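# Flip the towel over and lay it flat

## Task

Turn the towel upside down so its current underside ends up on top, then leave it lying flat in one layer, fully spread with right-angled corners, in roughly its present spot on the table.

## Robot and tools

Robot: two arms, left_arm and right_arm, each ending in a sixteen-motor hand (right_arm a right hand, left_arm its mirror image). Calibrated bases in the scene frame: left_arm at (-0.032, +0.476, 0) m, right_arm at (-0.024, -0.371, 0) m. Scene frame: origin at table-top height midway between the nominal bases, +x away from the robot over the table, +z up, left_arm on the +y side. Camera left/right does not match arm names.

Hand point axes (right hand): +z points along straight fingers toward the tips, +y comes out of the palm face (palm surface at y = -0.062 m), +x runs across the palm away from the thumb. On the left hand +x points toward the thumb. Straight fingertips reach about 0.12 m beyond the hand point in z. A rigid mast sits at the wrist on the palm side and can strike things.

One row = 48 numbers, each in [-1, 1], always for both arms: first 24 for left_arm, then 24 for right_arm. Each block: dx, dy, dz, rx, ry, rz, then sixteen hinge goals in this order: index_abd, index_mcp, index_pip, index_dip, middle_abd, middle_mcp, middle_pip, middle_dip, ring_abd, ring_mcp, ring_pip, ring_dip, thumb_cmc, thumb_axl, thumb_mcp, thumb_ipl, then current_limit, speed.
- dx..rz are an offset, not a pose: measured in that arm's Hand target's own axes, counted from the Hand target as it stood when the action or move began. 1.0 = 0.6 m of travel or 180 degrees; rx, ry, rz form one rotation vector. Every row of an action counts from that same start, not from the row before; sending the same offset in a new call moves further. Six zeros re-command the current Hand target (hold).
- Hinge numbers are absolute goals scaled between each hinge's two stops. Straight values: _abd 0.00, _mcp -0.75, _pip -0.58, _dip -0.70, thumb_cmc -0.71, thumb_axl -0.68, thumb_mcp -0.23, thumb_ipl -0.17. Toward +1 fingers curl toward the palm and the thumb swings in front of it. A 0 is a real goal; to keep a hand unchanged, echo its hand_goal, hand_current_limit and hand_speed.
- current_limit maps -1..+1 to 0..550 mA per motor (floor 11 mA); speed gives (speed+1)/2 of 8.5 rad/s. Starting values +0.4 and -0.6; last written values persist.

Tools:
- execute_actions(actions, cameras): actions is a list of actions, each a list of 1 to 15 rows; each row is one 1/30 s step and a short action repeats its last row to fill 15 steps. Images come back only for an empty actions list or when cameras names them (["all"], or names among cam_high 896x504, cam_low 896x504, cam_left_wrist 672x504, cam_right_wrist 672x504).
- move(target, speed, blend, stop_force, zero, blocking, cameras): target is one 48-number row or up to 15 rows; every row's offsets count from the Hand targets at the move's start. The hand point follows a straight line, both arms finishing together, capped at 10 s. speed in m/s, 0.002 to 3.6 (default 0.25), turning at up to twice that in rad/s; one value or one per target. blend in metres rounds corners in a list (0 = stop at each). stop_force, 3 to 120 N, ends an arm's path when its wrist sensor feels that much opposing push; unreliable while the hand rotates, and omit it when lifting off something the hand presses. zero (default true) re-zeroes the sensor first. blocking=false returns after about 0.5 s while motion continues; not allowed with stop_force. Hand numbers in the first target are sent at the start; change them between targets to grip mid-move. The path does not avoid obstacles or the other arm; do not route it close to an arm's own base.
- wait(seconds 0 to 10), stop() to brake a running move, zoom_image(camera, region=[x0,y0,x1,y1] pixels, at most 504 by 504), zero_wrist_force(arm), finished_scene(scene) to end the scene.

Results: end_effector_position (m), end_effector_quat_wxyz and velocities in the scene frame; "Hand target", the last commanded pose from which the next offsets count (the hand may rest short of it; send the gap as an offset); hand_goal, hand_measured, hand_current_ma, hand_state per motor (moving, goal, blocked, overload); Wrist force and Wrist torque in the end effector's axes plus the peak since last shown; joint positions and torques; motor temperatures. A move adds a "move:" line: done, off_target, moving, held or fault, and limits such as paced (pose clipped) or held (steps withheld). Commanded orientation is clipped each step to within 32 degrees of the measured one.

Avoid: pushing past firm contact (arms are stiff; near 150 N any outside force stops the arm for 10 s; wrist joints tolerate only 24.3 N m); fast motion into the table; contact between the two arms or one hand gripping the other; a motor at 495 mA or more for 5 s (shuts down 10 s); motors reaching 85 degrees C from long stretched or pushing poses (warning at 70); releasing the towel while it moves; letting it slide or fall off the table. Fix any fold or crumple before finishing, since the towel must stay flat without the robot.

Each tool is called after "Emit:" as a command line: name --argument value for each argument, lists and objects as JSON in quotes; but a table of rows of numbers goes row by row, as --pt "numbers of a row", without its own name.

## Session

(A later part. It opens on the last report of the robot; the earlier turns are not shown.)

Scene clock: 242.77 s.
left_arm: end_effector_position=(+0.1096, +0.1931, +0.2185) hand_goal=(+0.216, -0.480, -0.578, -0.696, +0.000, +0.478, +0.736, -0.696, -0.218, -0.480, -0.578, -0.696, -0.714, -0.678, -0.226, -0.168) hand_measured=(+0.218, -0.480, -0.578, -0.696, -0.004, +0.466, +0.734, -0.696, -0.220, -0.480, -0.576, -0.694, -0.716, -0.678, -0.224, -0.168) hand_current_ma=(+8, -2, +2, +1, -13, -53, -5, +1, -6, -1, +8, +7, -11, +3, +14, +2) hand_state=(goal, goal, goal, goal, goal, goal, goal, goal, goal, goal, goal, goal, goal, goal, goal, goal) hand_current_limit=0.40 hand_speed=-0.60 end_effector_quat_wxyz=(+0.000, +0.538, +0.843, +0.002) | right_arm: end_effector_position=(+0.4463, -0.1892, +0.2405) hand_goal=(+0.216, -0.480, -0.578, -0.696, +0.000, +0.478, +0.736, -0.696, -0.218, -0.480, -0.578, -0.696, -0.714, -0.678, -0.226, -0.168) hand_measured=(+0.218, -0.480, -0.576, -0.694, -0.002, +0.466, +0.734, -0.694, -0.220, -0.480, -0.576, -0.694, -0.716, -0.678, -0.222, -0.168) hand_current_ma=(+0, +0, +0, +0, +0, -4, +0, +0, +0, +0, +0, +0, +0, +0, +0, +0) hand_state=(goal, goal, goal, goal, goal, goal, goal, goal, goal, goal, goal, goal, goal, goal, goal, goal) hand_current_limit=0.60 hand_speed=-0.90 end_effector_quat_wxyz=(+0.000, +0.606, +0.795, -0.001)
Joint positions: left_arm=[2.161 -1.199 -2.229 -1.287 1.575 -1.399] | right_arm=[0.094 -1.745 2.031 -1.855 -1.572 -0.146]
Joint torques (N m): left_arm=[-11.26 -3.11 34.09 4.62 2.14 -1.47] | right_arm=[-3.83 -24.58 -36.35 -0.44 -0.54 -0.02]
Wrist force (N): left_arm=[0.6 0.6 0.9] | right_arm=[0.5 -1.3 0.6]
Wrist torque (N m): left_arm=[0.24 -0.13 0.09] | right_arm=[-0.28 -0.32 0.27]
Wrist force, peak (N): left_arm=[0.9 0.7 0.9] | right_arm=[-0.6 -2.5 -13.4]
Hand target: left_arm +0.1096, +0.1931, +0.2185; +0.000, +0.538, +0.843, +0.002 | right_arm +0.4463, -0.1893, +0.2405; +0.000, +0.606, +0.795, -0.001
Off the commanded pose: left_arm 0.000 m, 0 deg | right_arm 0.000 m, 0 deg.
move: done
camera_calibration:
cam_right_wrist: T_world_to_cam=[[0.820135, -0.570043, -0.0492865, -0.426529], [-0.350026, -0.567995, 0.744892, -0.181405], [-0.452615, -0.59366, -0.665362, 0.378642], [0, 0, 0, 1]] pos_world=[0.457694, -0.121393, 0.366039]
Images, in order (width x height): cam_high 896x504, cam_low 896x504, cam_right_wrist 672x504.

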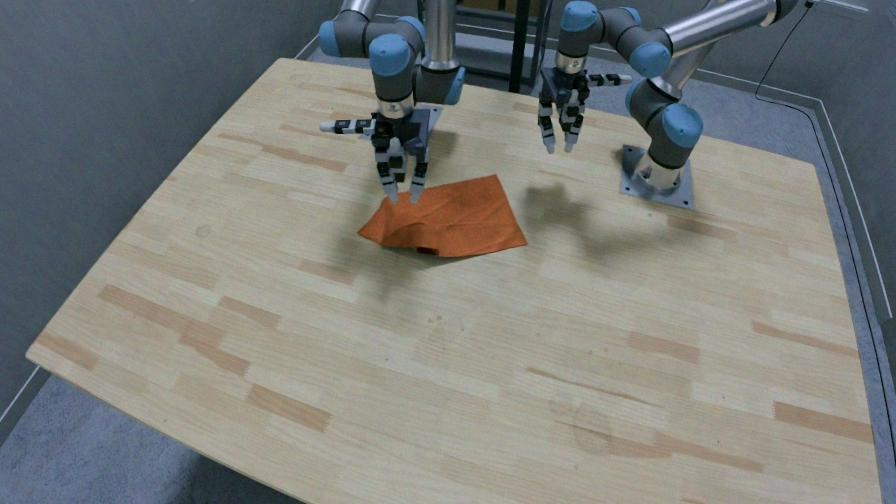

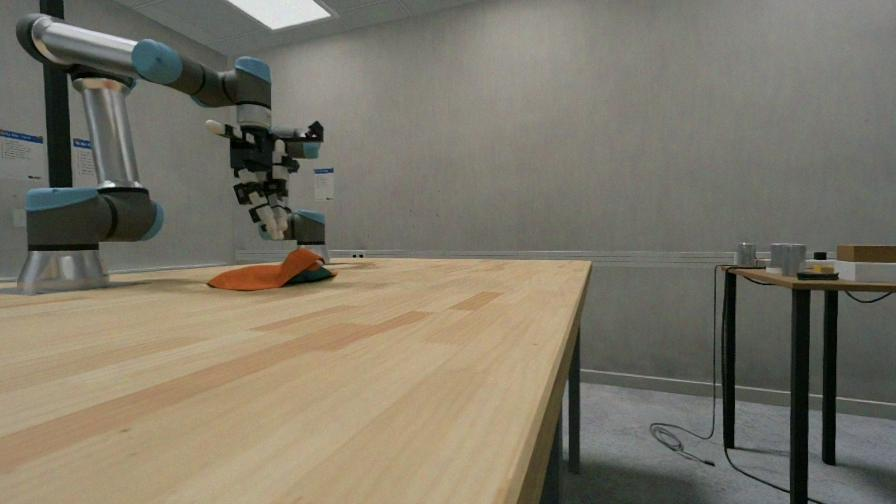

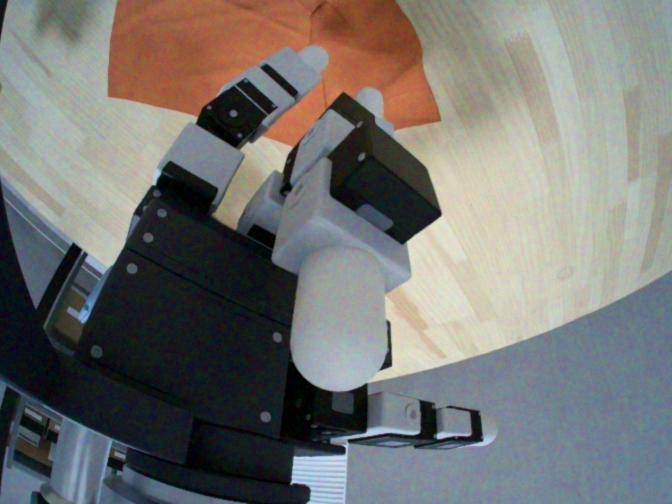

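Emit:
move --target '[0,0,0,0,0,0,0.217,-0.479,-0.577,-0.696,0,0.479,0.737,-0.696,-0.217,-0.479,-0.577,-0.696,-0.714,-0.678,-0.226,-0.168,0.4,-0.6,-0.2,-0.15,-0.0,0,0,0.047,0.217,-0.479,-0.577,-0.696,0,0.479,0.737,-0.696,-0.217,-0.479,-0.577,-0.696,-0.714,-0.678,-0.226,-0.168,0.6,-0.9]' --speed 0.25 --cameras '["cam_high","cam_low","cam_right_wrist"]'

Emit:
zoom_image --camera "cam_high" --region '[340, 120, 640, 300]'

Emit:
zoom_image --camera "cam_low" --region '[180, 160, 400, 300]'

Scene clock: 244.80 s.
left_arm: end_effector_position=(+0.1096, +0.1931, +0.2185) hand_goal=(+0.216, -0.480, -0.578, -0.696, +0.000, +0.478, +0.736, -0.696, -0.218, -0.480, -0.578, -0.696, -0.714, -0.678, -0.226, -0.168) hand_measured=(+0.218, -0.480, -0.578, -0.696, -0.004, +0.466, +0.734, -0.696, -0.220, -0.480, -0.576, -0.694, -0.716, -0.678, -0.224, -0.168) hand_current_ma=(+8, -2, +2, +1, -13, -53, -5, +1, -6, -1, +8, +7, -11, +3, +14, +2) hand_state=(goal, goal, goal, goal, goal, goal, goal, goal, goal, goal, goal, goal, goal, goal, goal, goal) hand_current_limit=0.40 hand_speed=-0.60 end_effector_quat_wxyz=(+0.000, +0.538, +0.843, +0.002) | right_arm: end_effector_position=(+0.3913, -0.3288, +0.2409) hand_goal=(+0.216, -0.480, -0.578, -0.696, +0.000, +0.478, +0.736, -0.696, -0.218, -0.480, -0.578, -0.696, -0.714, -0.678, -0.226, -0.168) hand_measured=(+0.218, -0.480, -0.576, -0.694, -0.002, +0.466, +0.734, -0.694, -0.220, -0.480, -0.576, -0.694, -0.716, -0.678, -0.222, -0.168) hand_current_ma=(+0, +0, +0, +0, +0, -4, +0, +0, +0, +0, +0, +0, +0, +0, +0, +0) hand_state=(goal, goal, goal, goal, goal, goal, goal, goal, goal, goal, goal, goal, goal, goal, goal, goal) hand_current_limit=0.60 hand_speed=-0.90 end_effector_quat_wxyz=(+0.000, +0.663, +0.748, -0.001)
Joint positions: left_arm=[2.161 -1.199 -2.229 -1.287 1.575 -1.399] | right_arm=[-0.274 -2.004 2.203 -1.768 -1.573 -0.366]
Joint torques (N m): left_arm=[-12.64 -4.52 32.53 3.99 1.87 -1.42] | right_arm=[-9.39 -13.5 -10.31 -0.54 1.36 -2.09]
Wrist force (N): left_arm=[0.7 0.7 0.8] | right_arm=[0.7 -1.5 0.5]
Wrist torque (N m): left_arm=[0.26 -0.14 0.08] | right_arm=[-0.27 -0.33 0.38]
Wrist force, peak (N): left_arm=[0.9 0.8 0.8] | right_arm=[-0.6 -2.3 0.5]
Hand target: left_arm +0.1096, +0.1931, +0.2185; +0.000, +0.538, +0.843, +0.002 | right_arm +0.3913, -0.3288, +0.2409; +0.000, +0.663, +0.748, -0.001
Off the commanded pose: left_arm 0.000 m, 0 deg | right_arm 0.000 m, 0 deg.
move: done
camera_calibration:
cam_right_wrist: T_world_to_cam=[[0.727388, -0.684478, -0.048962, -0.462414], [-0.429869, -0.510108, 0.744985, -0.229882], [-0.534902, -0.520846, -0.665282, 0.327262], [0, 0, 0, 1]] pos_world=[0.412588, -0.263323, 0.36634]
Images, in order (width x height): cam_high 896x504, cam_low 896x504, cam_right_wrist 672x504.

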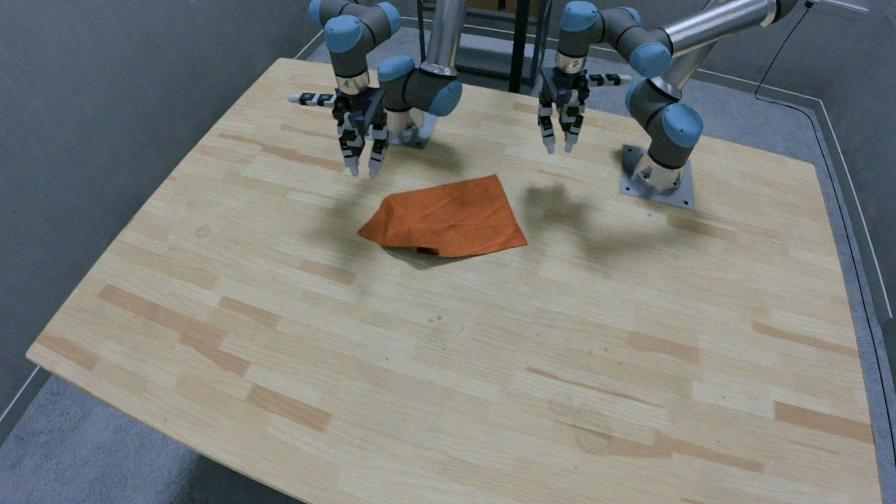

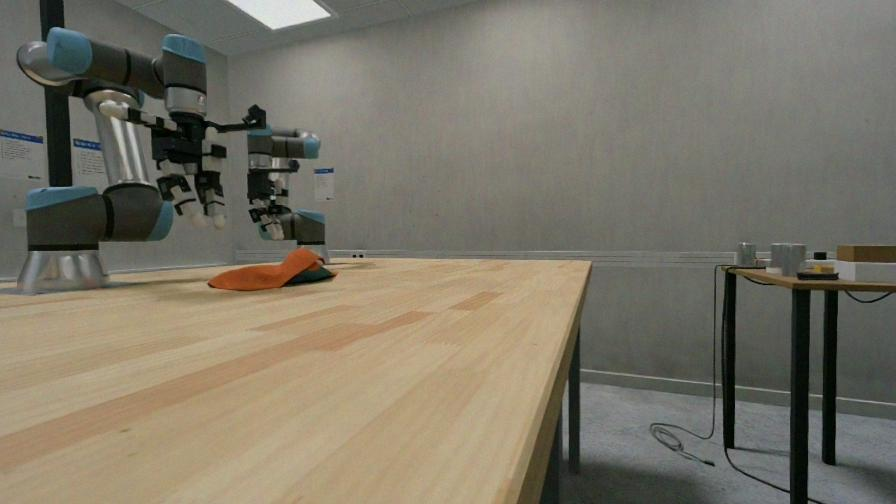

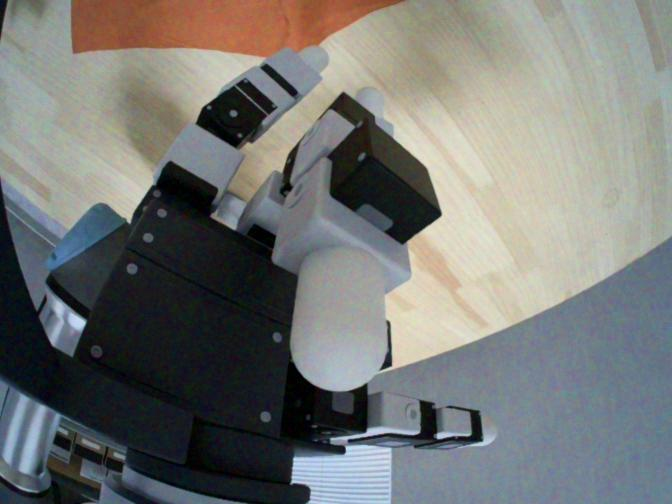

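Scaled by 1.680.

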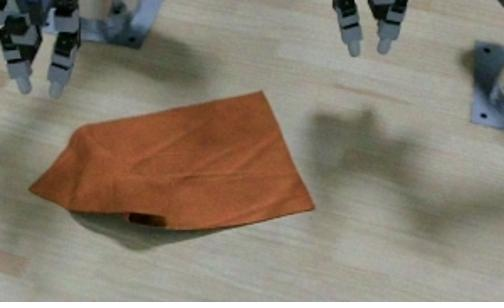

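Scaled by 2.291.

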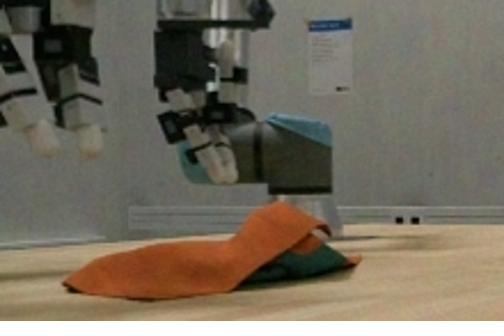

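Emit:
move --pt "0 0 0 0 0 0 0.217 -0.479 -0.577 -0.696 0 0.479 0.737 -0.696 -0.217 -0.479 -0.577 -0.696 -0.714 -0.678 -0.226 -0.168 0.4 -0.6 0.042 0.146 0.08 0 0 0 0.217 -0.479 -0.577 -0.696 0 0.479 0.737 -0.696 -0.217 -0.479 -0.577 -0.696 -0.714 -0.678 -0.226 -0.168 0.7 -0.6" --pt "0 0 0 0 0 0 0.217 -0.479 -0.577 -0.696 0 0.479 0.737 -0.696 -0.217 -0.479 -0.577 -0.696 -0.714 -0.678 -0.226 -0.168 0.4 -0.6 0.042 0.146 0.19 0 0 0 0.217 -0.479 -0.577 -0.696 0 0.479 0.737 -0.696 -0.217 -0.479 -0.577 -0.696 -0.714 -0.678 -0.226 -0.168 0.7 -0.6" --speed 0.15 --blend 0.01 --cameras '["cam_right_wrist"]'

Emit:
move --target '[0,0,0,0,0,0,0.217,-0.479,-0.577,-0.696,0,0.479,0.737,-0.696,-0.217,-0.479,-0.577,-0.696,-0.714,-0.678,-0.226,-0.168,0.4,-0.6,0,0,0.025,0,0,0,0.217,-0.479,-0.577,-0.696,0,0.479,0.737,-0.696,-0.217,-0.479,-0.577,-0.696,-0.714,-0.678,-0.226,-0.168,0.7,-0.6]' --speed 0.01 --stop_force 6 --cameras '["cam_right_wrist"]'

Scene clock: 247.63 s.
left_arm: end_effector_position=(+0.1096, +0.1931, +0.2185) hand_goal=(+0.216, -0.480, -0.578, -0.696, +0.000, +0.478, +0.736, -0.696, -0.218, -0.480, -0.578, -0.696, -0.714, -0.678, -0.226, -0.168) hand_measured=(+0.218, -0.480, -0.578, -0.696, -0.004, +0.466, +0.734, -0.696, -0.220, -0.480, -0.576, -0.694, -0.716, -0.678, -0.224, -0.168) hand_current_ma=(+8, -2, +2, +1, -13, -53, -5, +1, -6, -1, +8, +7, -11, +3, +14, +2) hand_state=(goal, goal, goal, goal, goal, goal, goal, goal, goal, goal, goal, goal, goal, goal, goal, goal) hand_current_limit=0.40 hand_speed=-0.60 end_effector_quat_wxyz=(+0.000, +0.538, +0.843, +0.002) | right_arm: end_effector_position=(+0.4750, -0.2935, +0.1267) hand_goal=(+0.216, -0.480, -0.578, -0.696, +0.000, +0.478, +0.736, -0.696, -0.218, -0.480, -0.578, -0.696, -0.714, -0.678, -0.226, -0.168) hand_measured=(+0.218, -0.480, -0.576, -0.694, -0.002, +0.466, +0.734, -0.694, -0.220, -0.480, -0.576, -0.694, -0.716, -0.678, -0.222, -0.168) hand_current_ma=(+0, +0, +0, +0, +0, -4, +0, +0, +0, +0, +0, +0, +0, +0, +0, +0) hand_state=(goal, goal, goal, goal, goal, goal, goal, goal, goal, goal, goal, goal, goal, goal, goal, goal) hand_current_limit=0.70 hand_speed=-0.60 end_effector_quat_wxyz=(+0.000, +0.663, +0.748, -0.001)
Joint positions: left_arm=[2.161 -1.199 -2.229 -1.287 1.575 -1.399] | right_arm=[-0.134 -1.609 2.237 -2.198 -1.573 -0.226]
Joint torques (N m): left_arm=[-13.1 -3.54 34.91 4.22 2.12 -1.88] | right_arm=[8.11 -8.5 -7.27 -5 -1.73 2.19]
Wrist force (N): left_arm=[0.8 0.9 0.8] | right_arm=[0.6 -1.6 0.8]
Wrist torque (N m): left_arm=[0.29 -0.16 0.10] | right_arm=[-0.32 -0.35 0.18]
Wrist force, peak (N): left_arm=[0.9 1.0 0.8] | right_arm=[0.2 -2.6 0.2]
Hand target: left_arm +0.1096, +0.1931, +0.2185; +0.000, +0.538, +0.843, +0.002 | right_arm +0.4750, -0.2935, +0.1266; +0.000, +0.663, +0.748, -0.001
Off the commanded pose: left_arm 0.000 m, 0 deg | right_arm 0.000 m, 0 deg.
move: done
camera_calibration:
cam_right_wrist: T_world_to_cam=[[0.727351, -0.684514, -0.049008, -0.504704], [-0.429897, -0.510134, 0.744951, -0.0908017], [-0.53493, -0.520772, -0.665317, 0.314484], [0, 0, 0, 1]] pos_world=[0.496288, -0.228024, 0.25214]
Images, in order (width x height): cam_right_wrist 672x504.

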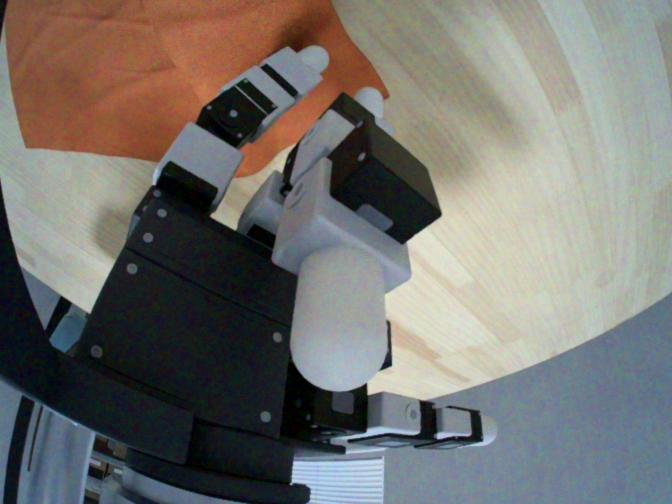

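Scene clock: 250.23 s.
left_arm: end_effector_position=(+0.1096, +0.1931, +0.2185) hand_goal=(+0.216, -0.480, -0.578, -0.696, +0.000, +0.478, +0.736, -0.696, -0.218, -0.480, -0.578, -0.696, -0.714, -0.678, -0.226, -0.168) hand_measured=(+0.218, -0.480, -0.578, -0.696, -0.004, +0.466, +0.734, -0.696, -0.220, -0.480, -0.576, -0.694, -0.716, -0.678, -0.224, -0.168) hand_current_ma=(+8, -2, +2, +1, -13, -53, -5, +1, -6, -1, +8, +7, -11, +3, +14, +2) hand_state=(goal, goal, goal, goal, goal, goal, goal, goal, goal, goal, goal, goal, goal, goal, goal, goal) hand_current_limit=0.40 hand_speed=-0.60 end_effector_quat_wxyz=(+0.000, +0.538, +0.843, +0.002) | right_arm: end_effector_position=(+0.4750, -0.2935, +0.1126) hand_goal=(+0.216, -0.480, -0.578, -0.696, +0.000, +0.478, +0.736, -0.696, -0.218, -0.480, -0.578, -0.696, -0.714, -0.678, -0.226, -0.168) hand_measured=(+0.220, -0.478, -0.576, -0.694, -0.002, +0.466, +0.734, -0.694, -0.222, -0.478, -0.576, -0.694, -0.716, -0.678, -0.222, -0.168) hand_current_ma=(+0, +0, +0, +0, +0, -4, +0, +0, +0, +0, +0, +0, +0, +0, +0, +0) hand_state=(goal, goal, goal, goal, goal, goal, goal, goal, goal, goal, goal, goal, goal, goal, goal, goal) hand_current_limit=0.70 hand_speed=-0.60 end_effector_quat_wxyz=(+0.000, +0.663, +0.748, -0.001)
Joint positions: left_arm=[2.161 -1.199 -2.229 -1.287 1.575 -1.399] | right_arm=[-0.134 -1.583 2.257 -2.244 -1.573 -0.227]
Joint torques (N m): left_arm=[-11.96 -3.16 32.88 4.5 2.19 -1.51] | right_arm=[-4.17 -25.38 -30.55 -0.41 -1 -0.44]
Wrist force (N): left_arm=[0.6 0.6 0.8] | right_arm=[0.8 -3.6 -4.4]
Wrist torque (N m): left_arm=[0.24 -0.13 0.08] | right_arm=[0.01 -0.21 0.15]
Wrist force, peak (N): left_arm=[1.1 0.8 0.9] | right_arm=[0.7 -4.6 -8.5]
Hand target: left_arm +0.1096, +0.1931, +0.2185; +0.000, +0.538, +0.843, +0.002 | right_arm +0.4750, -0.2935, +0.1126; +0.000, +0.663, +0.748, -0.001 (not the last commanded pose)
Off the commanded pose: left_arm 0.000 m, 0 deg | right_arm 0.001 m, 0 deg.
move: contact (right_arm)
camera_calibration:
cam_right_wrist: T_world_to_cam=[[0.727359, -0.684512, -0.0489045, -0.505346], [-0.429961, -0.510096, 0.74494, -0.0803724], [-0.534867, -0.520812, -0.665336, 0.30508], [0, 0, 0, 1]] pos_world=[0.496188, -0.228023, 0.23814]
Images, in order (width x height): cam_right_wrist 672x504.

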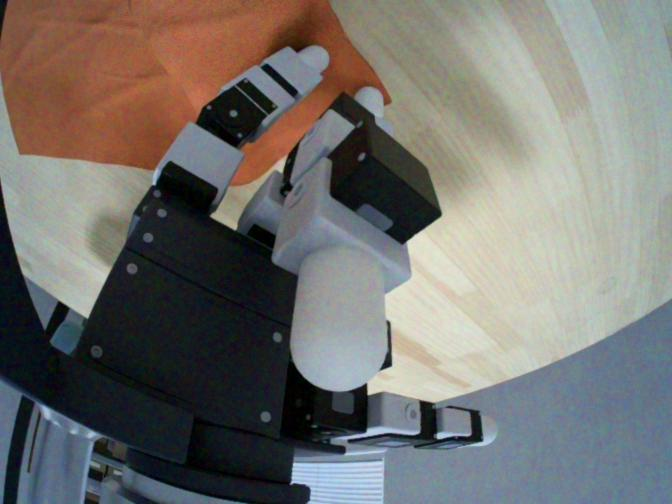

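Emit:
move --target '[0,0,0,0,0,0,0.217,-0.479,-0.577,-0.696,0,0.479,0.737,-0.696,-0.217,-0.479,-0.577,-0.696,-0.714,-0.678,-0.226,-0.168,0.4,-0.6,-0.04,0.06,0.0015,0,0,0,0.217,-0.479,-0.577,-0.696,0,0.479,0.737,-0.696,-0.217,-0.479,-0.577,-0.696,-0.714,-0.678,-0.226,-0.168,0.7,-0.6]' --speed 0.04 --cameras '["cam_high","cam_low","cam_right_wrist"]'

Emit:
zoom_image --camera "cam_high" --region '[340, 120, 640, 300]'

Emit:
zoom_image --camera "cam_low" --region '[180, 160, 400, 300]'

Scene clock: 252.10 s.
left_arm: end_effector_position=(+0.1096, +0.1931, +0.2185) hand_goal=(+0.216, -0.480, -0.578, -0.696, +0.000, +0.478, +0.736, -0.696, -0.218, -0.480, -0.578, -0.696, -0.714, -0.678, -0.226, -0.168) hand_measured=(+0.218, -0.480, -0.578, -0.696, -0.004, +0.466, +0.734, -0.696, -0.220, -0.480, -0.576, -0.694, -0.716, -0.678, -0.224, -0.168) hand_current_ma=(+8, -2, +2, +1, -13, -53, -5, +1, -6, -1, +8, +7, -11, +3, +14, +2) hand_state=(goal, goal, goal, goal, goal, goal, goal, goal, goal, goal, goal, goal, goal, goal, goal, goal) hand_current_limit=0.40 hand_speed=-0.60 end_effector_quat_wxyz=(+0.000, +0.538, +0.843, +0.002) | right_arm: end_effector_position=(+0.5136, -0.3130, +0.1117) hand_goal=(+0.216, -0.480, -0.578, -0.696, +0.000, +0.478, +0.736, -0.696, -0.218, -0.480, -0.578, -0.696, -0.714, -0.678, -0.226, -0.168) hand_measured=(+0.254, -0.482, -0.578, -0.696, -0.002, +0.466, +0.734, -0.694, -0.218, -0.478, -0.578, -0.698, -0.716, -0.678, -0.222, -0.168) hand_current_ma=(+24, +0, +0, +0, +0, -4, +0, +0, +0, +0, +0, +0, +0, +0, +0, +0) hand_state=(blocked, goal, goal, goal, goal, goal, goal, goal, goal, goal, goal, goal, goal, goal, goal, goal) hand_current_limit=0.70 hand_speed=-0.60 end_effector_quat_wxyz=(+0.000, +0.663, +0.748, -0.001)
Joint positions: left_arm=[2.161 -1.199 -2.229 -1.287 1.575 -1.399] | right_arm=[-0.169 -1.498 2.172 -2.243 -1.573 -0.261]
Joint torques (N m): left_arm=[-10.86 -3.77 32.63 4.26 2.14 -1.65] | right_arm=[-12.6 -2.97 -26.79 -0.3 -1.97 -1.63]
Wrist force (N): left_arm=[0.7 0.7 0.7] | right_arm=[5.0 -11.0 -20.2]
Wrist torque (N m): left_arm=[0.26 -0.14 0.09] | right_arm=[0.89 0.89 0.20]
Wrist force, peak (N): left_arm=[1.0 1.0 0.6] | right_arm=[4.9 -10.7 -20.3]
Hand target: left_arm +0.1096, +0.1931, +0.2185; +0.000, +0.538, +0.843, +0.002 | right_arm +0.5136, -0.3130, +0.1117; +0.000, +0.663, +0.748, -0.001
Off the commanded pose: left_arm 0.000 m, 0 deg | right_arm 0.000 m, 0 deg.
move: done
camera_calibration:
cam_right_wrist: T_world_to_cam=[[0.727359, -0.684512, -0.0489045, -0.546814], [-0.429961, -0.510096, 0.74494, -0.0730524], [-0.534867, -0.520812, -0.665336, 0.314971], [0, 0, 0, 1]] pos_world=[0.534788, -0.247523, 0.23724]
Images, in order (width x height): cam_high 896x504, cam_low 896x504, cam_right_wrist 672x504.

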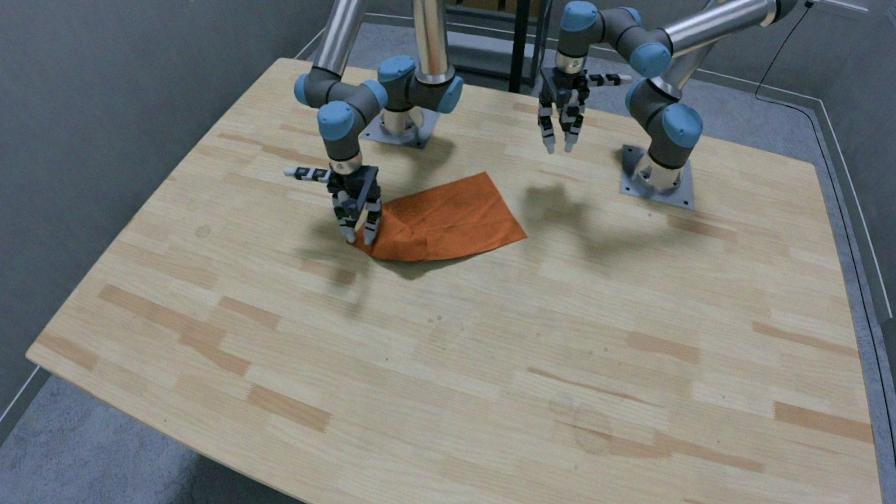

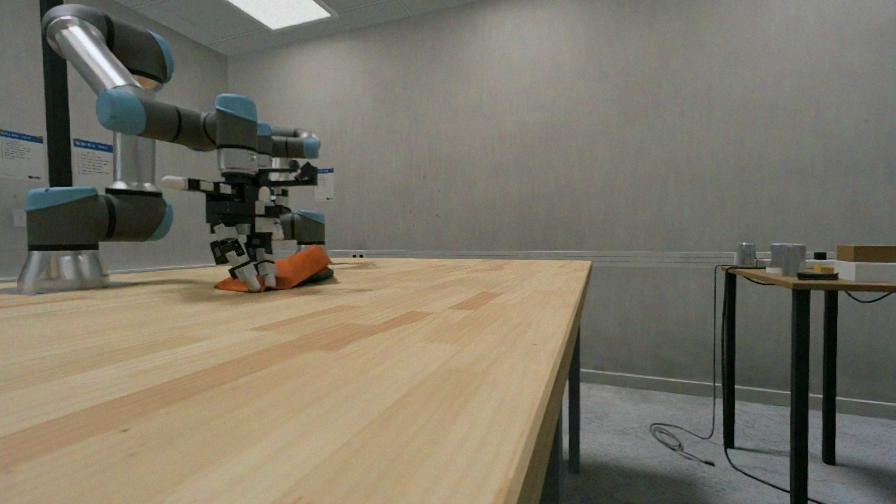

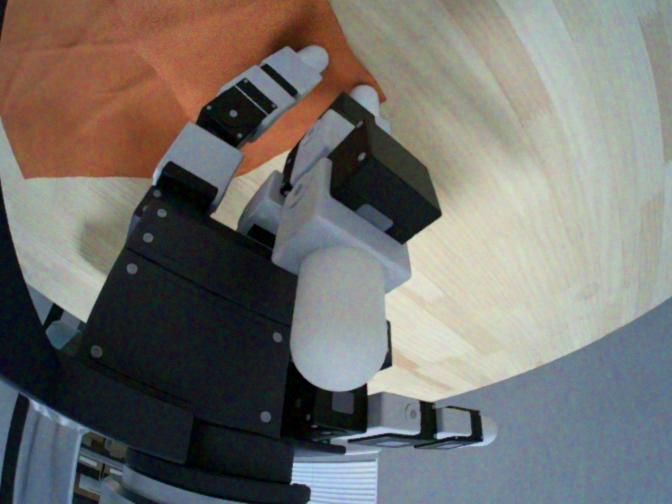

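Scaled by 1.680.

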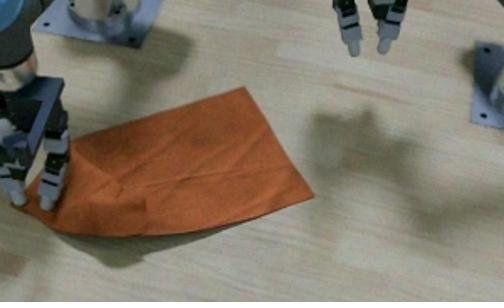

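Scaled by 2.291.

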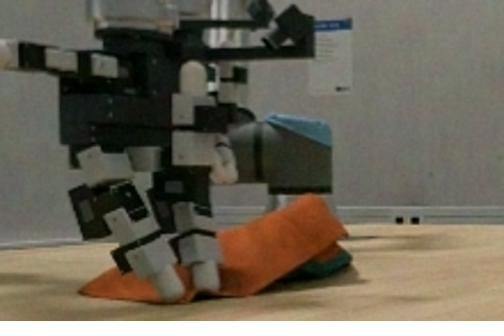

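Emit:
move --target '[0,0,0,0,0,0,0.217,-0.479,-0.577,-0.696,0,0.479,0.737,-0.696,-0.217,-0.479,-0.577,-0.696,-0.714,-0.678,-0.226,-0.168,0.4,-0.6,0,0,-0.15,0,0,0,0.217,-0.479,-0.577,-0.696,0,0.479,0.737,-0.696,-0.217,-0.479,-0.577,-0.696,-0.714,-0.678,-0.226,-0.168,0.6,-0.6]' --speed 0.15 --cameras '["cam_high","cam_low","cam_right_wrist"]'

Emit:
zoom_image --camera "cam_high" --region '[340, 120, 640, 300]'

Emit:
zoom_image --camera "cam_low" --region '[180, 160, 400, 300]'

Scene clock: 254.53 s.
left_arm: end_effector_position=(+0.1096, +0.1931, +0.2185) hand_goal=(+0.216, -0.480, -0.578, -0.696, +0.000, +0.478, +0.736, -0.696, -0.218, -0.480, -0.578, -0.696, -0.714, -0.678, -0.226, -0.168) hand_measured=(+0.218, -0.480, -0.578, -0.696, -0.004, +0.466, +0.734, -0.696, -0.220, -0.480, -0.576, -0.694, -0.716, -0.678, -0.224, -0.168) hand_current_ma=(+8, -2, +2, +1, -13, -53, -5, +1, -6, -1, +8, +7, -11, +3, +14, +2) hand_state=(goal, goal, goal, goal, goal, goal, goal, goal, goal, goal, goal, goal, goal, goal, goal, goal) hand_current_limit=0.40 hand_speed=-0.60 end_effector_quat_wxyz=(+0.000, +0.538, +0.843, +0.002) | right_arm: end_effector_position=(+0.5138, -0.3128, +0.2016) hand_goal=(+0.216, -0.480, -0.578, -0.696, +0.000, +0.478, +0.736, -0.696, -0.218, -0.480, -0.578, -0.696, -0.714, -0.678, -0.226, -0.168) hand_measured=(+0.218, -0.482, -0.578, -0.696, -0.002, +0.466, +0.734, -0.694, -0.216, -0.480, -0.578, -0.698, -0.716, -0.678, -0.222, -0.168) hand_current_ma=(+0, +0, +0, +0, +0, -4, +0, +0, +0, +0, +0, +0, +0, +0, +0, +0) hand_state=(goal, goal, goal, goal, goal, goal, goal, goal, goal, goal, goal, goal, goal, goal, goal, goal) hand_current_limit=0.60 hand_speed=-0.60 end_effector_quat_wxyz=(+0.000, +0.663, +0.748, -0.001)
Joint positions: left_arm=[2.161 -1.199 -2.229 -1.287 1.575 -1.399] | right_arm=[-0.168 -1.624 2.031 -1.976 -1.573 -0.261]
Joint torques (N m): left_arm=[-10.22 -2.28 33.87 4.5 1.97 -1.41] | right_arm=[-10.1 -28.79 -35.02 -0.65 -0.08 -1.75]
Wrist force (N): left_arm=[0.6 0.9 0.8] | right_arm=[0.6 -1.5 0.5]
Wrist torque (N m): left_arm=[0.28 -0.13 0.08] | right_arm=[-0.28 -0.34 0.22]
Wrist force, peak (N): left_arm=[0.7 1.0 0.8] | right_arm=[4.8 -10.9 -21.4]
Hand target: left_arm +0.1096, +0.1931, +0.2185; +0.000, +0.538, +0.843, +0.002 | right_arm +0.5138, -0.3128, +0.2017; +0.000, +0.663, +0.748, -0.001
Off the commanded pose: left_arm 0.000 m, 0 deg | right_arm 0.000 m, 0 deg.
move: done
camera_calibration:
cam_right_wrist: T_world_to_cam=[[0.72739, -0.684475, -0.0489572, -0.542416], [-0.429909, -0.510145, 0.744936, -0.139873], [-0.534866, -0.520812, -0.665337, 0.374996], [0, 0, 0, 1]] pos_world=[0.534988, -0.247323, 0.32714]
Images, in order (width x height): cam_high 896x504, cam_low 896x504, cam_right_wrist 672x504.

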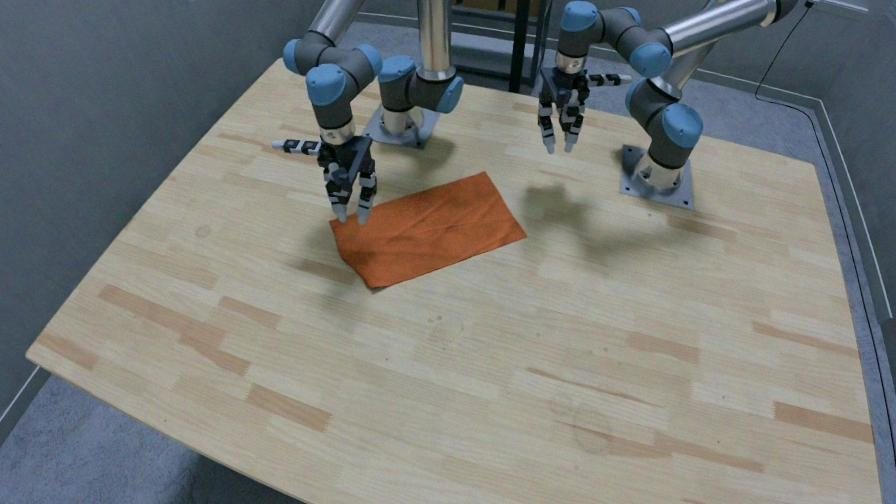

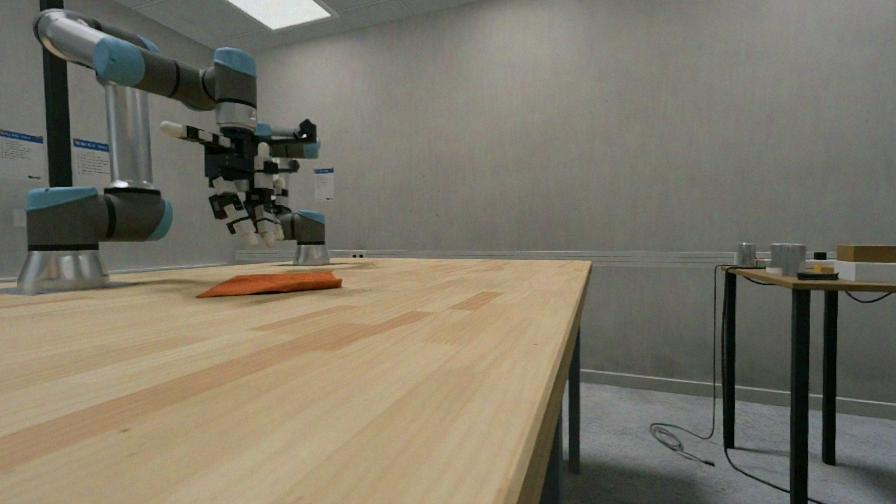

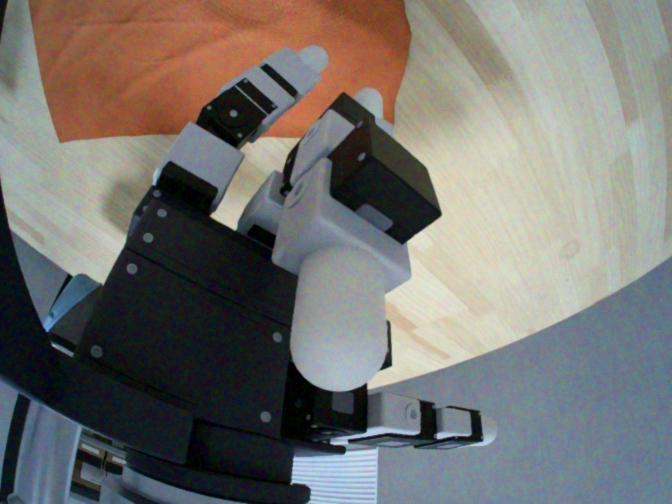

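Scaled by 1.680.

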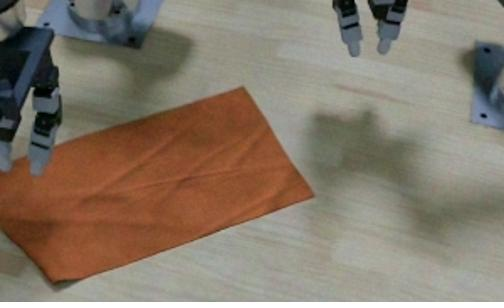

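Scaled by 2.291.

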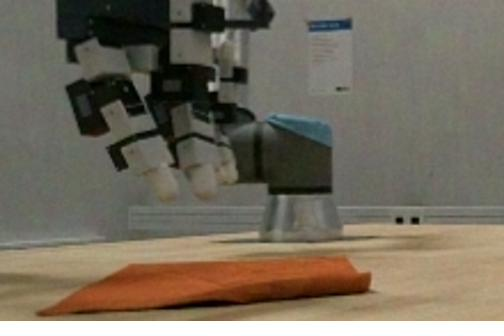

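Emit:
move --target '[0,0,0,0,0,0,0.217,-0.479,-0.577,-0.696,0,0.479,0.737,-0.696,-0.217,-0.479,-0.577,-0.696,-0.714,-0.678,-0.226,-0.168,0.4,-0.6,-0.25,-0.2,-0.1,0,0,0,0.217,-0.479,-0.577,-0.696,0,0.479,0.737,-0.696,-0.217,-0.479,-0.577,-0.696,-0.714,-0.678,-0.226,-0.168,0.6,-0.6]' --speed 0.25 --cameras '["cam_high","cam_low","cam_right_wrist"]'

Emit:
zoom_image --camera "cam_high" --region '[300, 120, 600, 320]'

Emit:
zoom_image --camera "cam_low" --region '[180, 220, 360, 310]'

Scene clock: 256.60 s.
left_arm: end_effector_position=(+0.1096, +0.1931, +0.2185) hand_goal=(+0.216, -0.480, -0.578, -0.696, +0.000, +0.478, +0.736, -0.696, -0.218, -0.480, -0.578, -0.696, -0.714, -0.678, -0.226, -0.168) hand_measured=(+0.218, -0.480, -0.578, -0.696, -0.004, +0.466, +0.734, -0.696, -0.220, -0.480, -0.576, -0.694, -0.716, -0.678, -0.224, -0.168) hand_current_ma=(+8, -2, +2, +1, -13, -53, -5, +1, -6, -1, +8, +7, -11, +3, +14, +2) hand_state=(goal, goal, goal, goal, goal, goal, goal, goal, goal, goal, goal, goal, goal, goal, goal, goal) hand_current_limit=0.40 hand_speed=-0.60 end_effector_quat_wxyz=(+0.000, +0.538, +0.843, +0.002) | right_arm: end_effector_position=(+0.4128, -0.4760, +0.2621) hand_goal=(+0.216, -0.480, -0.578, -0.696, +0.000, +0.478, +0.736, -0.696, -0.218, -0.480, -0.578, -0.696, -0.714, -0.678, -0.226, -0.168) hand_measured=(+0.218, -0.482, -0.578, -0.696, -0.002, +0.466, +0.734, -0.694, -0.216, -0.480, -0.578, -0.698, -0.716, -0.678, -0.222, -0.168) hand_current_ma=(+0, +0, +0, +0, +0, -4, +0, +0, +0, +0, +0, +0, +0, +0, +0, +0) hand_state=(goal, goal, goal, goal, goal, goal, goal, goal, goal, goal, goal, goal, goal, goal, goal, goal) hand_current_limit=0.60 hand_speed=-0.60 end_effector_quat_wxyz=(+0.000, +0.663, +0.748, -0.001)
Joint positions: left_arm=[2.161 -1.199 -2.229 -1.287 1.575 -1.399] | right_arm=[-0.662 -1.928 2.104 -1.746 -1.573 -0.755]
Joint torques (N m): left_arm=[-11.15 -4.32 33.51 4.41 1.92 -1.49] | right_arm=[-9.33 -16.26 -36.4 -0.66 1.47 -1.97]
Wrist force (N): left_arm=[0.8 0.6 0.7] | right_arm=[0.4 -1.4 0.3]
Wrist torque (N m): left_arm=[0.25 -0.15 0.10] | right_arm=[-0.26 -0.29 0.36]
Wrist force, peak (N): left_arm=[0.9 0.9 0.8] | right_arm=[-0.9 -2.8 0.5]
Hand target: left_arm +0.1096, +0.1931, +0.2185; +0.000, +0.538, +0.843, +0.002 | right_arm +0.4128, -0.4761, +0.2621; +0.000, +0.663, +0.748, -0.001
Off the commanded pose: left_arm 0.000 m, 0 deg | right_arm 0.000 m, 0 deg.
move: done
camera_calibration:
cam_right_wrist: T_world_to_cam=[[0.727357, -0.684515, -0.0489093, -0.577783], [-0.42992, -0.510058, 0.744989, -0.311649], [-0.534903, -0.520846, -0.665281, 0.276159], [0, 0, 0, 1]] pos_world=[0.433988, -0.410623, 0.38764]
Images, in order (width x height): cam_high 896x504, cam_low 896x504, cam_right_wrist 672x504.

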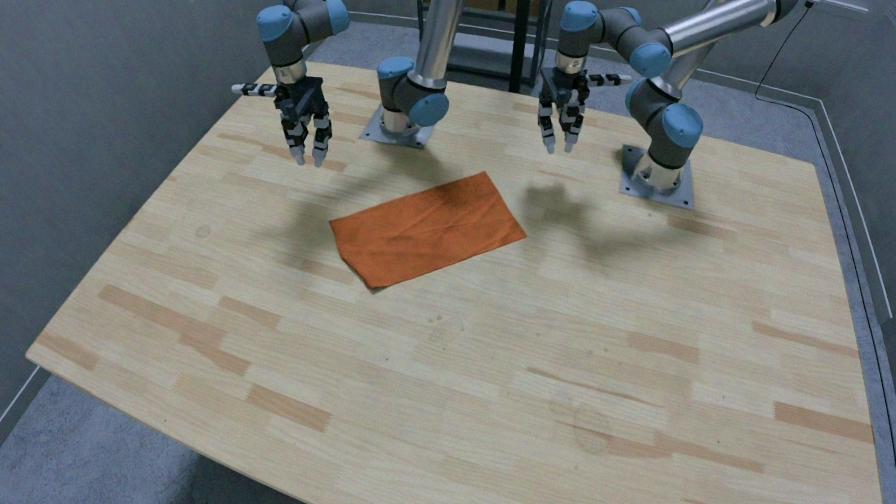

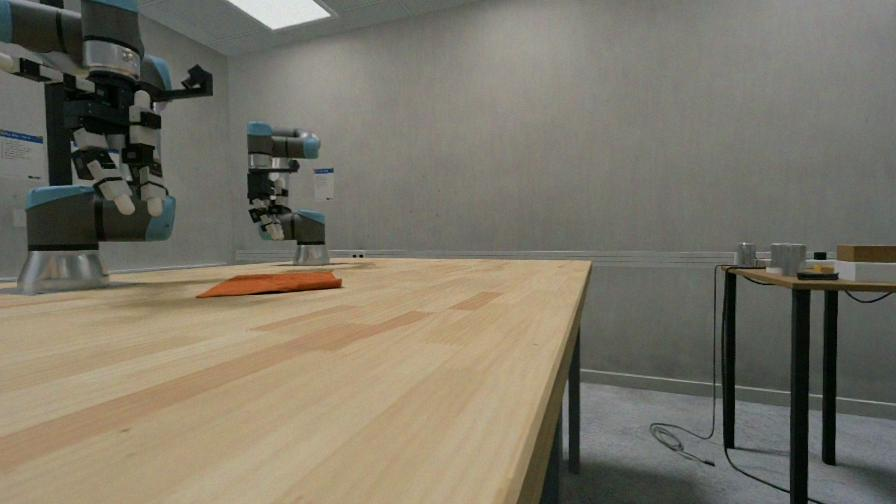

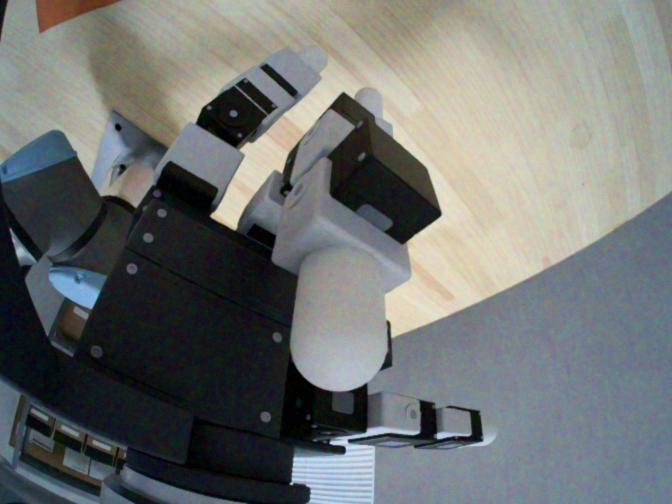

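Scaled by 1.680.

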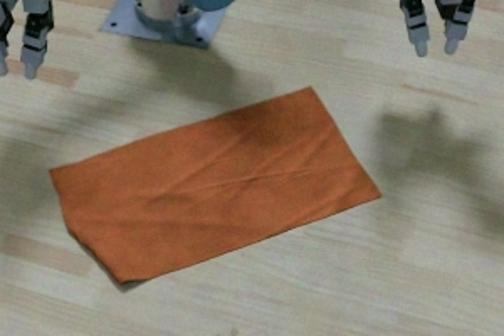

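Scaled by 2.800.

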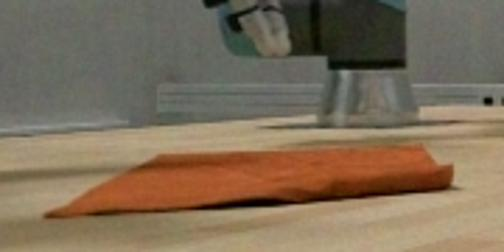

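Emit:
move --pt "-0.3385 0.1802 0 0 0 -0.081 0.217 -0.479 -0.577 -0.696 0 0.479 0.737 -0.696 -0.217 -0.479 -0.577 -0.696 -0.714 -0.678 -0.226 -0.168 0.6 -0.6 0.416 0.2164 0 0 0 -0.181 0.217 -0.479 -0.577 -0.696 0 0.479 0.737 -0.696 -0.217 -0.479 -0.577 -0.696 -0.714 -0.678 -0.226 -0.168 0.6 -0.6" --pt "-0.3385 0.1802 0.1558 0 0 -0.081 0.217 -0.479 -0.577 -0.696 0 0.479 0.737 -0.696 -0.217 -0.479 -0.577 -0.696 -0.714 -0.678 -0.226 -0.168 0.6 -0.6 0.416 0.2164 0.2285 0 0 -0.181 0.217 -0.479 -0.577 -0.696 0 0.479 0.737 -0.696 -0.217 -0.479 -0.577 -0.696 -0.714 -0.678 -0.226 -0.168 0.6 -0.6" --speed 0.2 --blend 0.02 --cameras '["cam_high","cam_left_wrist","cam_right_wrist"]'

Scene clock: 261.23 s.
left_arm: end_effector_position=(+0.2935, +0.0549, +0.1250) hand_goal=(+0.216, -0.480, -0.578, -0.696, +0.000, +0.478, +0.736, -0.696, -0.218, -0.480, -0.578, -0.696, -0.714, -0.678, -0.226, -0.168) hand_measured=(+0.218, -0.480, -0.578, -0.696, -0.004, +0.466, +0.734, -0.696, -0.220, -0.480, -0.576, -0.694, -0.716, -0.678, -0.224, -0.168) hand_current_ma=(+7, -3, +2, +1, -13, -53, -5, +1, -6, -2, +8, +7, -11, +3, +14, +2) hand_state=(goal, goal, goal, goal, goal, goal, goal, goal, goal, goal, goal, goal, goal, goal, goal, goal) hand_current_limit=0.60 hand_speed=-0.60 end_effector_quat_wxyz=(+0.000, +0.426, +0.905, +0.002) | right_arm: end_effector_position=(+0.5115, -0.2129, +0.1245) hand_goal=(+0.216, -0.480, -0.578, -0.696, +0.000, +0.478, +0.736, -0.696, -0.218, -0.480, -0.578, -0.696, -0.714, -0.678, -0.226, -0.168) hand_measured=(+0.218, -0.482, -0.578, -0.696, -0.002, +0.466, +0.734, -0.694, -0.216, -0.480, -0.578, -0.698, -0.716, -0.678, -0.222, -0.168) hand_current_ma=(+0, +0, +0, +0, +0, -4, +0, +0, +0, +0, +0, +0, +0, +0, +0, +0) hand_state=(goal, goal, goal, goal, goal, goal, goal, goal, goal, goal, goal, goal, goal, goal, goal, goal) hand_current_limit=0.60 hand_speed=-0.60 end_effector_quat_wxyz=(+0.000, +0.427, +0.904, -0.001)
Joint positions: left_arm=[2.299 -1.86 -1.863 -0.99 1.575 -1.515] | right_arm=[-0.053 -1.484 2.116 -2.2 -1.573 -0.714]
Joint torques (N m): left_arm=[5.51 20.04 9.08 4.58 2.74 1.57] | right_arm=[8.19 -13.78 -6.85 -4.9 1.48 2.24]
Wrist force (N): left_arm=[0.2 0.6 0.6] | right_arm=[0.4 -1.8 0.6]
Wrist torque (N m): left_arm=[0.25 -0.09 0.01] | right_arm=[-0.33 -0.30 0.26]
Wrist force, peak (N): left_arm=[1.8 0.2 0.7] | right_arm=[0.6 -1.8 2.0]
Hand target: left_arm +0.2935, +0.0548, +0.1250; +0.000, +0.426, +0.905, +0.002 | right_arm +0.5115, -0.2129, +0.1244; +0.000, +0.427, +0.904, -0.001
Off the commanded pose: left_arm 0.000 m, 0 deg | right_arm 0.000 m, 0 deg.
move: done
camera_calibration:
cam_left_wrist: T_world_to_cam=[[0.0193692, -0.998962, 0.0412367, 0.00728375], [-0.674447, 0.0173921, 0.738118, 0.0579805], [-0.738069, -0.0421087, -0.67341, 0.424114], [0, 0, 0, 1]] pos_world=[0.351989, 0.0241267, 0.242506]
cam_right_wrist: T_world_to_cam=[[0.981441, -0.185065, -0.0502478, -0.499643], [-0.0866962, -0.661923, 0.744541, -0.240263], [-0.171049, -0.726367, -0.665683, 0.144602], [0, 0, 0, 1]] pos_world=[0.494274, -0.146468, 0.250039]
Images, in order (width x height): cam_high 896x504, cam_left_wrist 672x504, cam_right_wrist 672x504.

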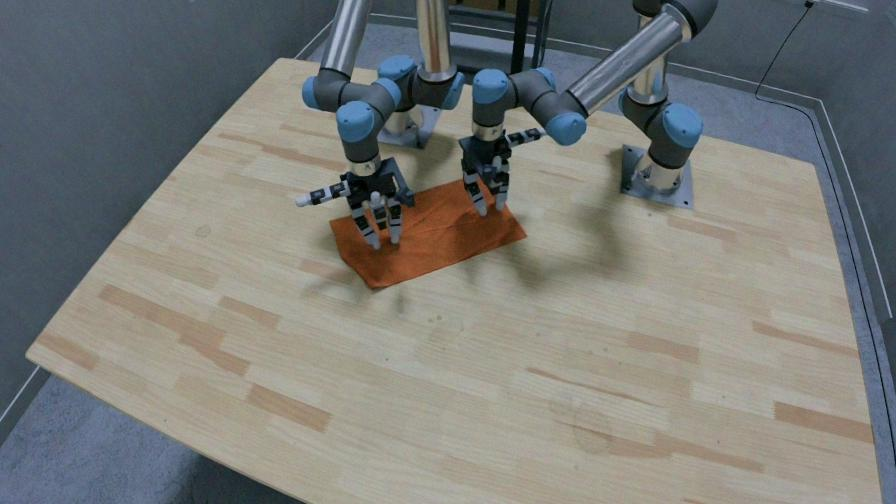

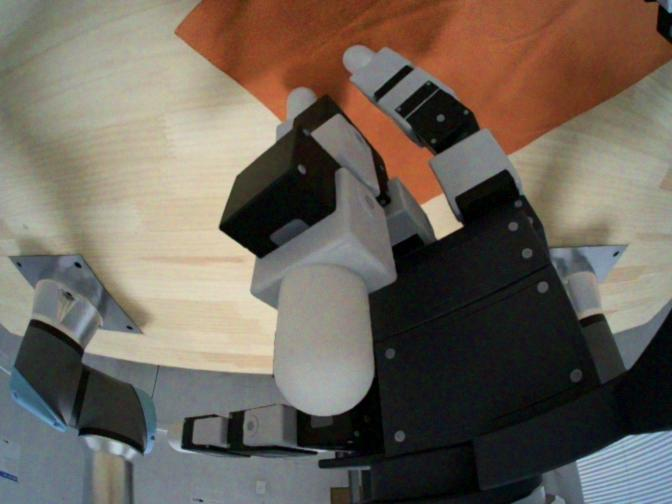

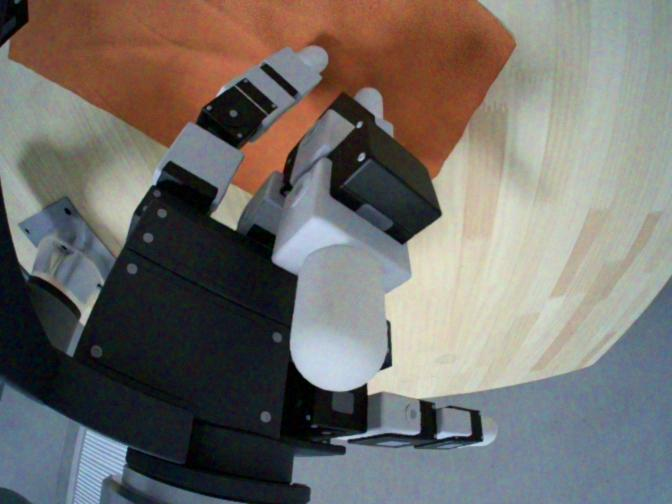

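Emit:
move --target '[0,0,0.028,0,0,0,0.217,-0.479,-0.577,-0.696,0,0.479,0.737,-0.696,-0.217,-0.479,-0.577,-0.696,-0.714,-0.678,-0.226,-0.168,0.6,-0.6,0,0,0.028,0,0,0,0.217,-0.479,-0.577,-0.696,0,0.479,0.737,-0.696,-0.217,-0.479,-0.577,-0.696,-0.714,-0.678,-0.226,-0.168,0.6,-0.6]' --speed 0.01 --stop_force 6

Scene clock: 263.93 s.
left_arm: end_effector_position=(+0.2935, +0.0549, +0.1140) hand_goal=(+0.216, -0.480, -0.578, -0.696, +0.000, +0.478, +0.736, -0.696, -0.218, -0.480, -0.578, -0.696, -0.714, -0.678, -0.226, -0.168) hand_measured=(+0.220, -0.478, -0.578, -0.696, -0.004, +0.466, +0.734, -0.696, -0.222, -0.478, -0.576, -0.694, -0.716, -0.678, -0.224, -0.168) hand_current_ma=(+12, +9, +2, +1, -13, -53, -5, +1, -17, +9, +8, +7, -11, +3, +14, +2) hand_state=(goal, goal, goal, goal, goal, goal, goal, goal, goal, goal, goal, goal, goal, goal, goal, goal) hand_current_limit=0.60 hand_speed=-0.60 end_effector_quat_wxyz=(+0.000, +0.426, +0.905, +0.002) | right_arm: end_effector_position=(+0.5115, -0.2129, +0.1128) hand_goal=(+0.216, -0.480, -0.578, -0.696, +0.000, +0.478, +0.736, -0.696, -0.218, -0.480, -0.578, -0.696, -0.714, -0.678, -0.226, -0.168) hand_measured=(+0.220, -0.480, -0.578, -0.696, -0.002, +0.466, +0.734, -0.694, -0.220, -0.478, -0.578, -0.698, -0.716, -0.678, -0.222, -0.168) hand_current_ma=(+0, +0, +0, +0, +0, -4, +0, +0, +0, +0, +0, +0, +0, +0, +0, +0) hand_state=(goal, goal, goal, goal, goal, goal, goal, goal, goal, goal, goal, goal, goal, goal, goal, goal) hand_current_limit=0.60 hand_speed=-0.60 end_effector_quat_wxyz=(+0.000, +0.427, +0.904, -0.001)
Joint positions: left_arm=[2.299 -1.875 -1.876 -0.962 1.575 -1.515] | right_arm=[-0.053 -1.465 2.131 -2.235 -1.573 -0.714]
Joint torques (N m): left_arm=[6.67 36.98 30.65 0.56 2.41 1.45] | right_arm=[-2.52 -29.91 -30.28 -0.47 1.06 -0.81]
Wrist force (N): left_arm=[0.4 -1.4 -4.9] | right_arm=[0.5 -4.1 -5.0]
Wrist torque (N m): left_arm=[0.59 -0.27 0.08] | right_arm=[0.02 -0.19 0.21]
Wrist force, peak (N): left_arm=[0.3 -2.1 -9.1] | right_arm=[0.5 -5.6 -9.8]
Hand target: left_arm +0.2935, +0.0549, +0.1140; +0.000, +0.426, +0.905, +0.002 (not the last commanded pose) | right_arm +0.5115, -0.2129, +0.1128; +0.000, +0.427, +0.904, -0.001 (not the last commanded pose)
Off the commanded pose: left_arm 0.006 m, 0 deg | right_arm 0.005 m, 0 deg.
move: contact (left_arm, right_arm)


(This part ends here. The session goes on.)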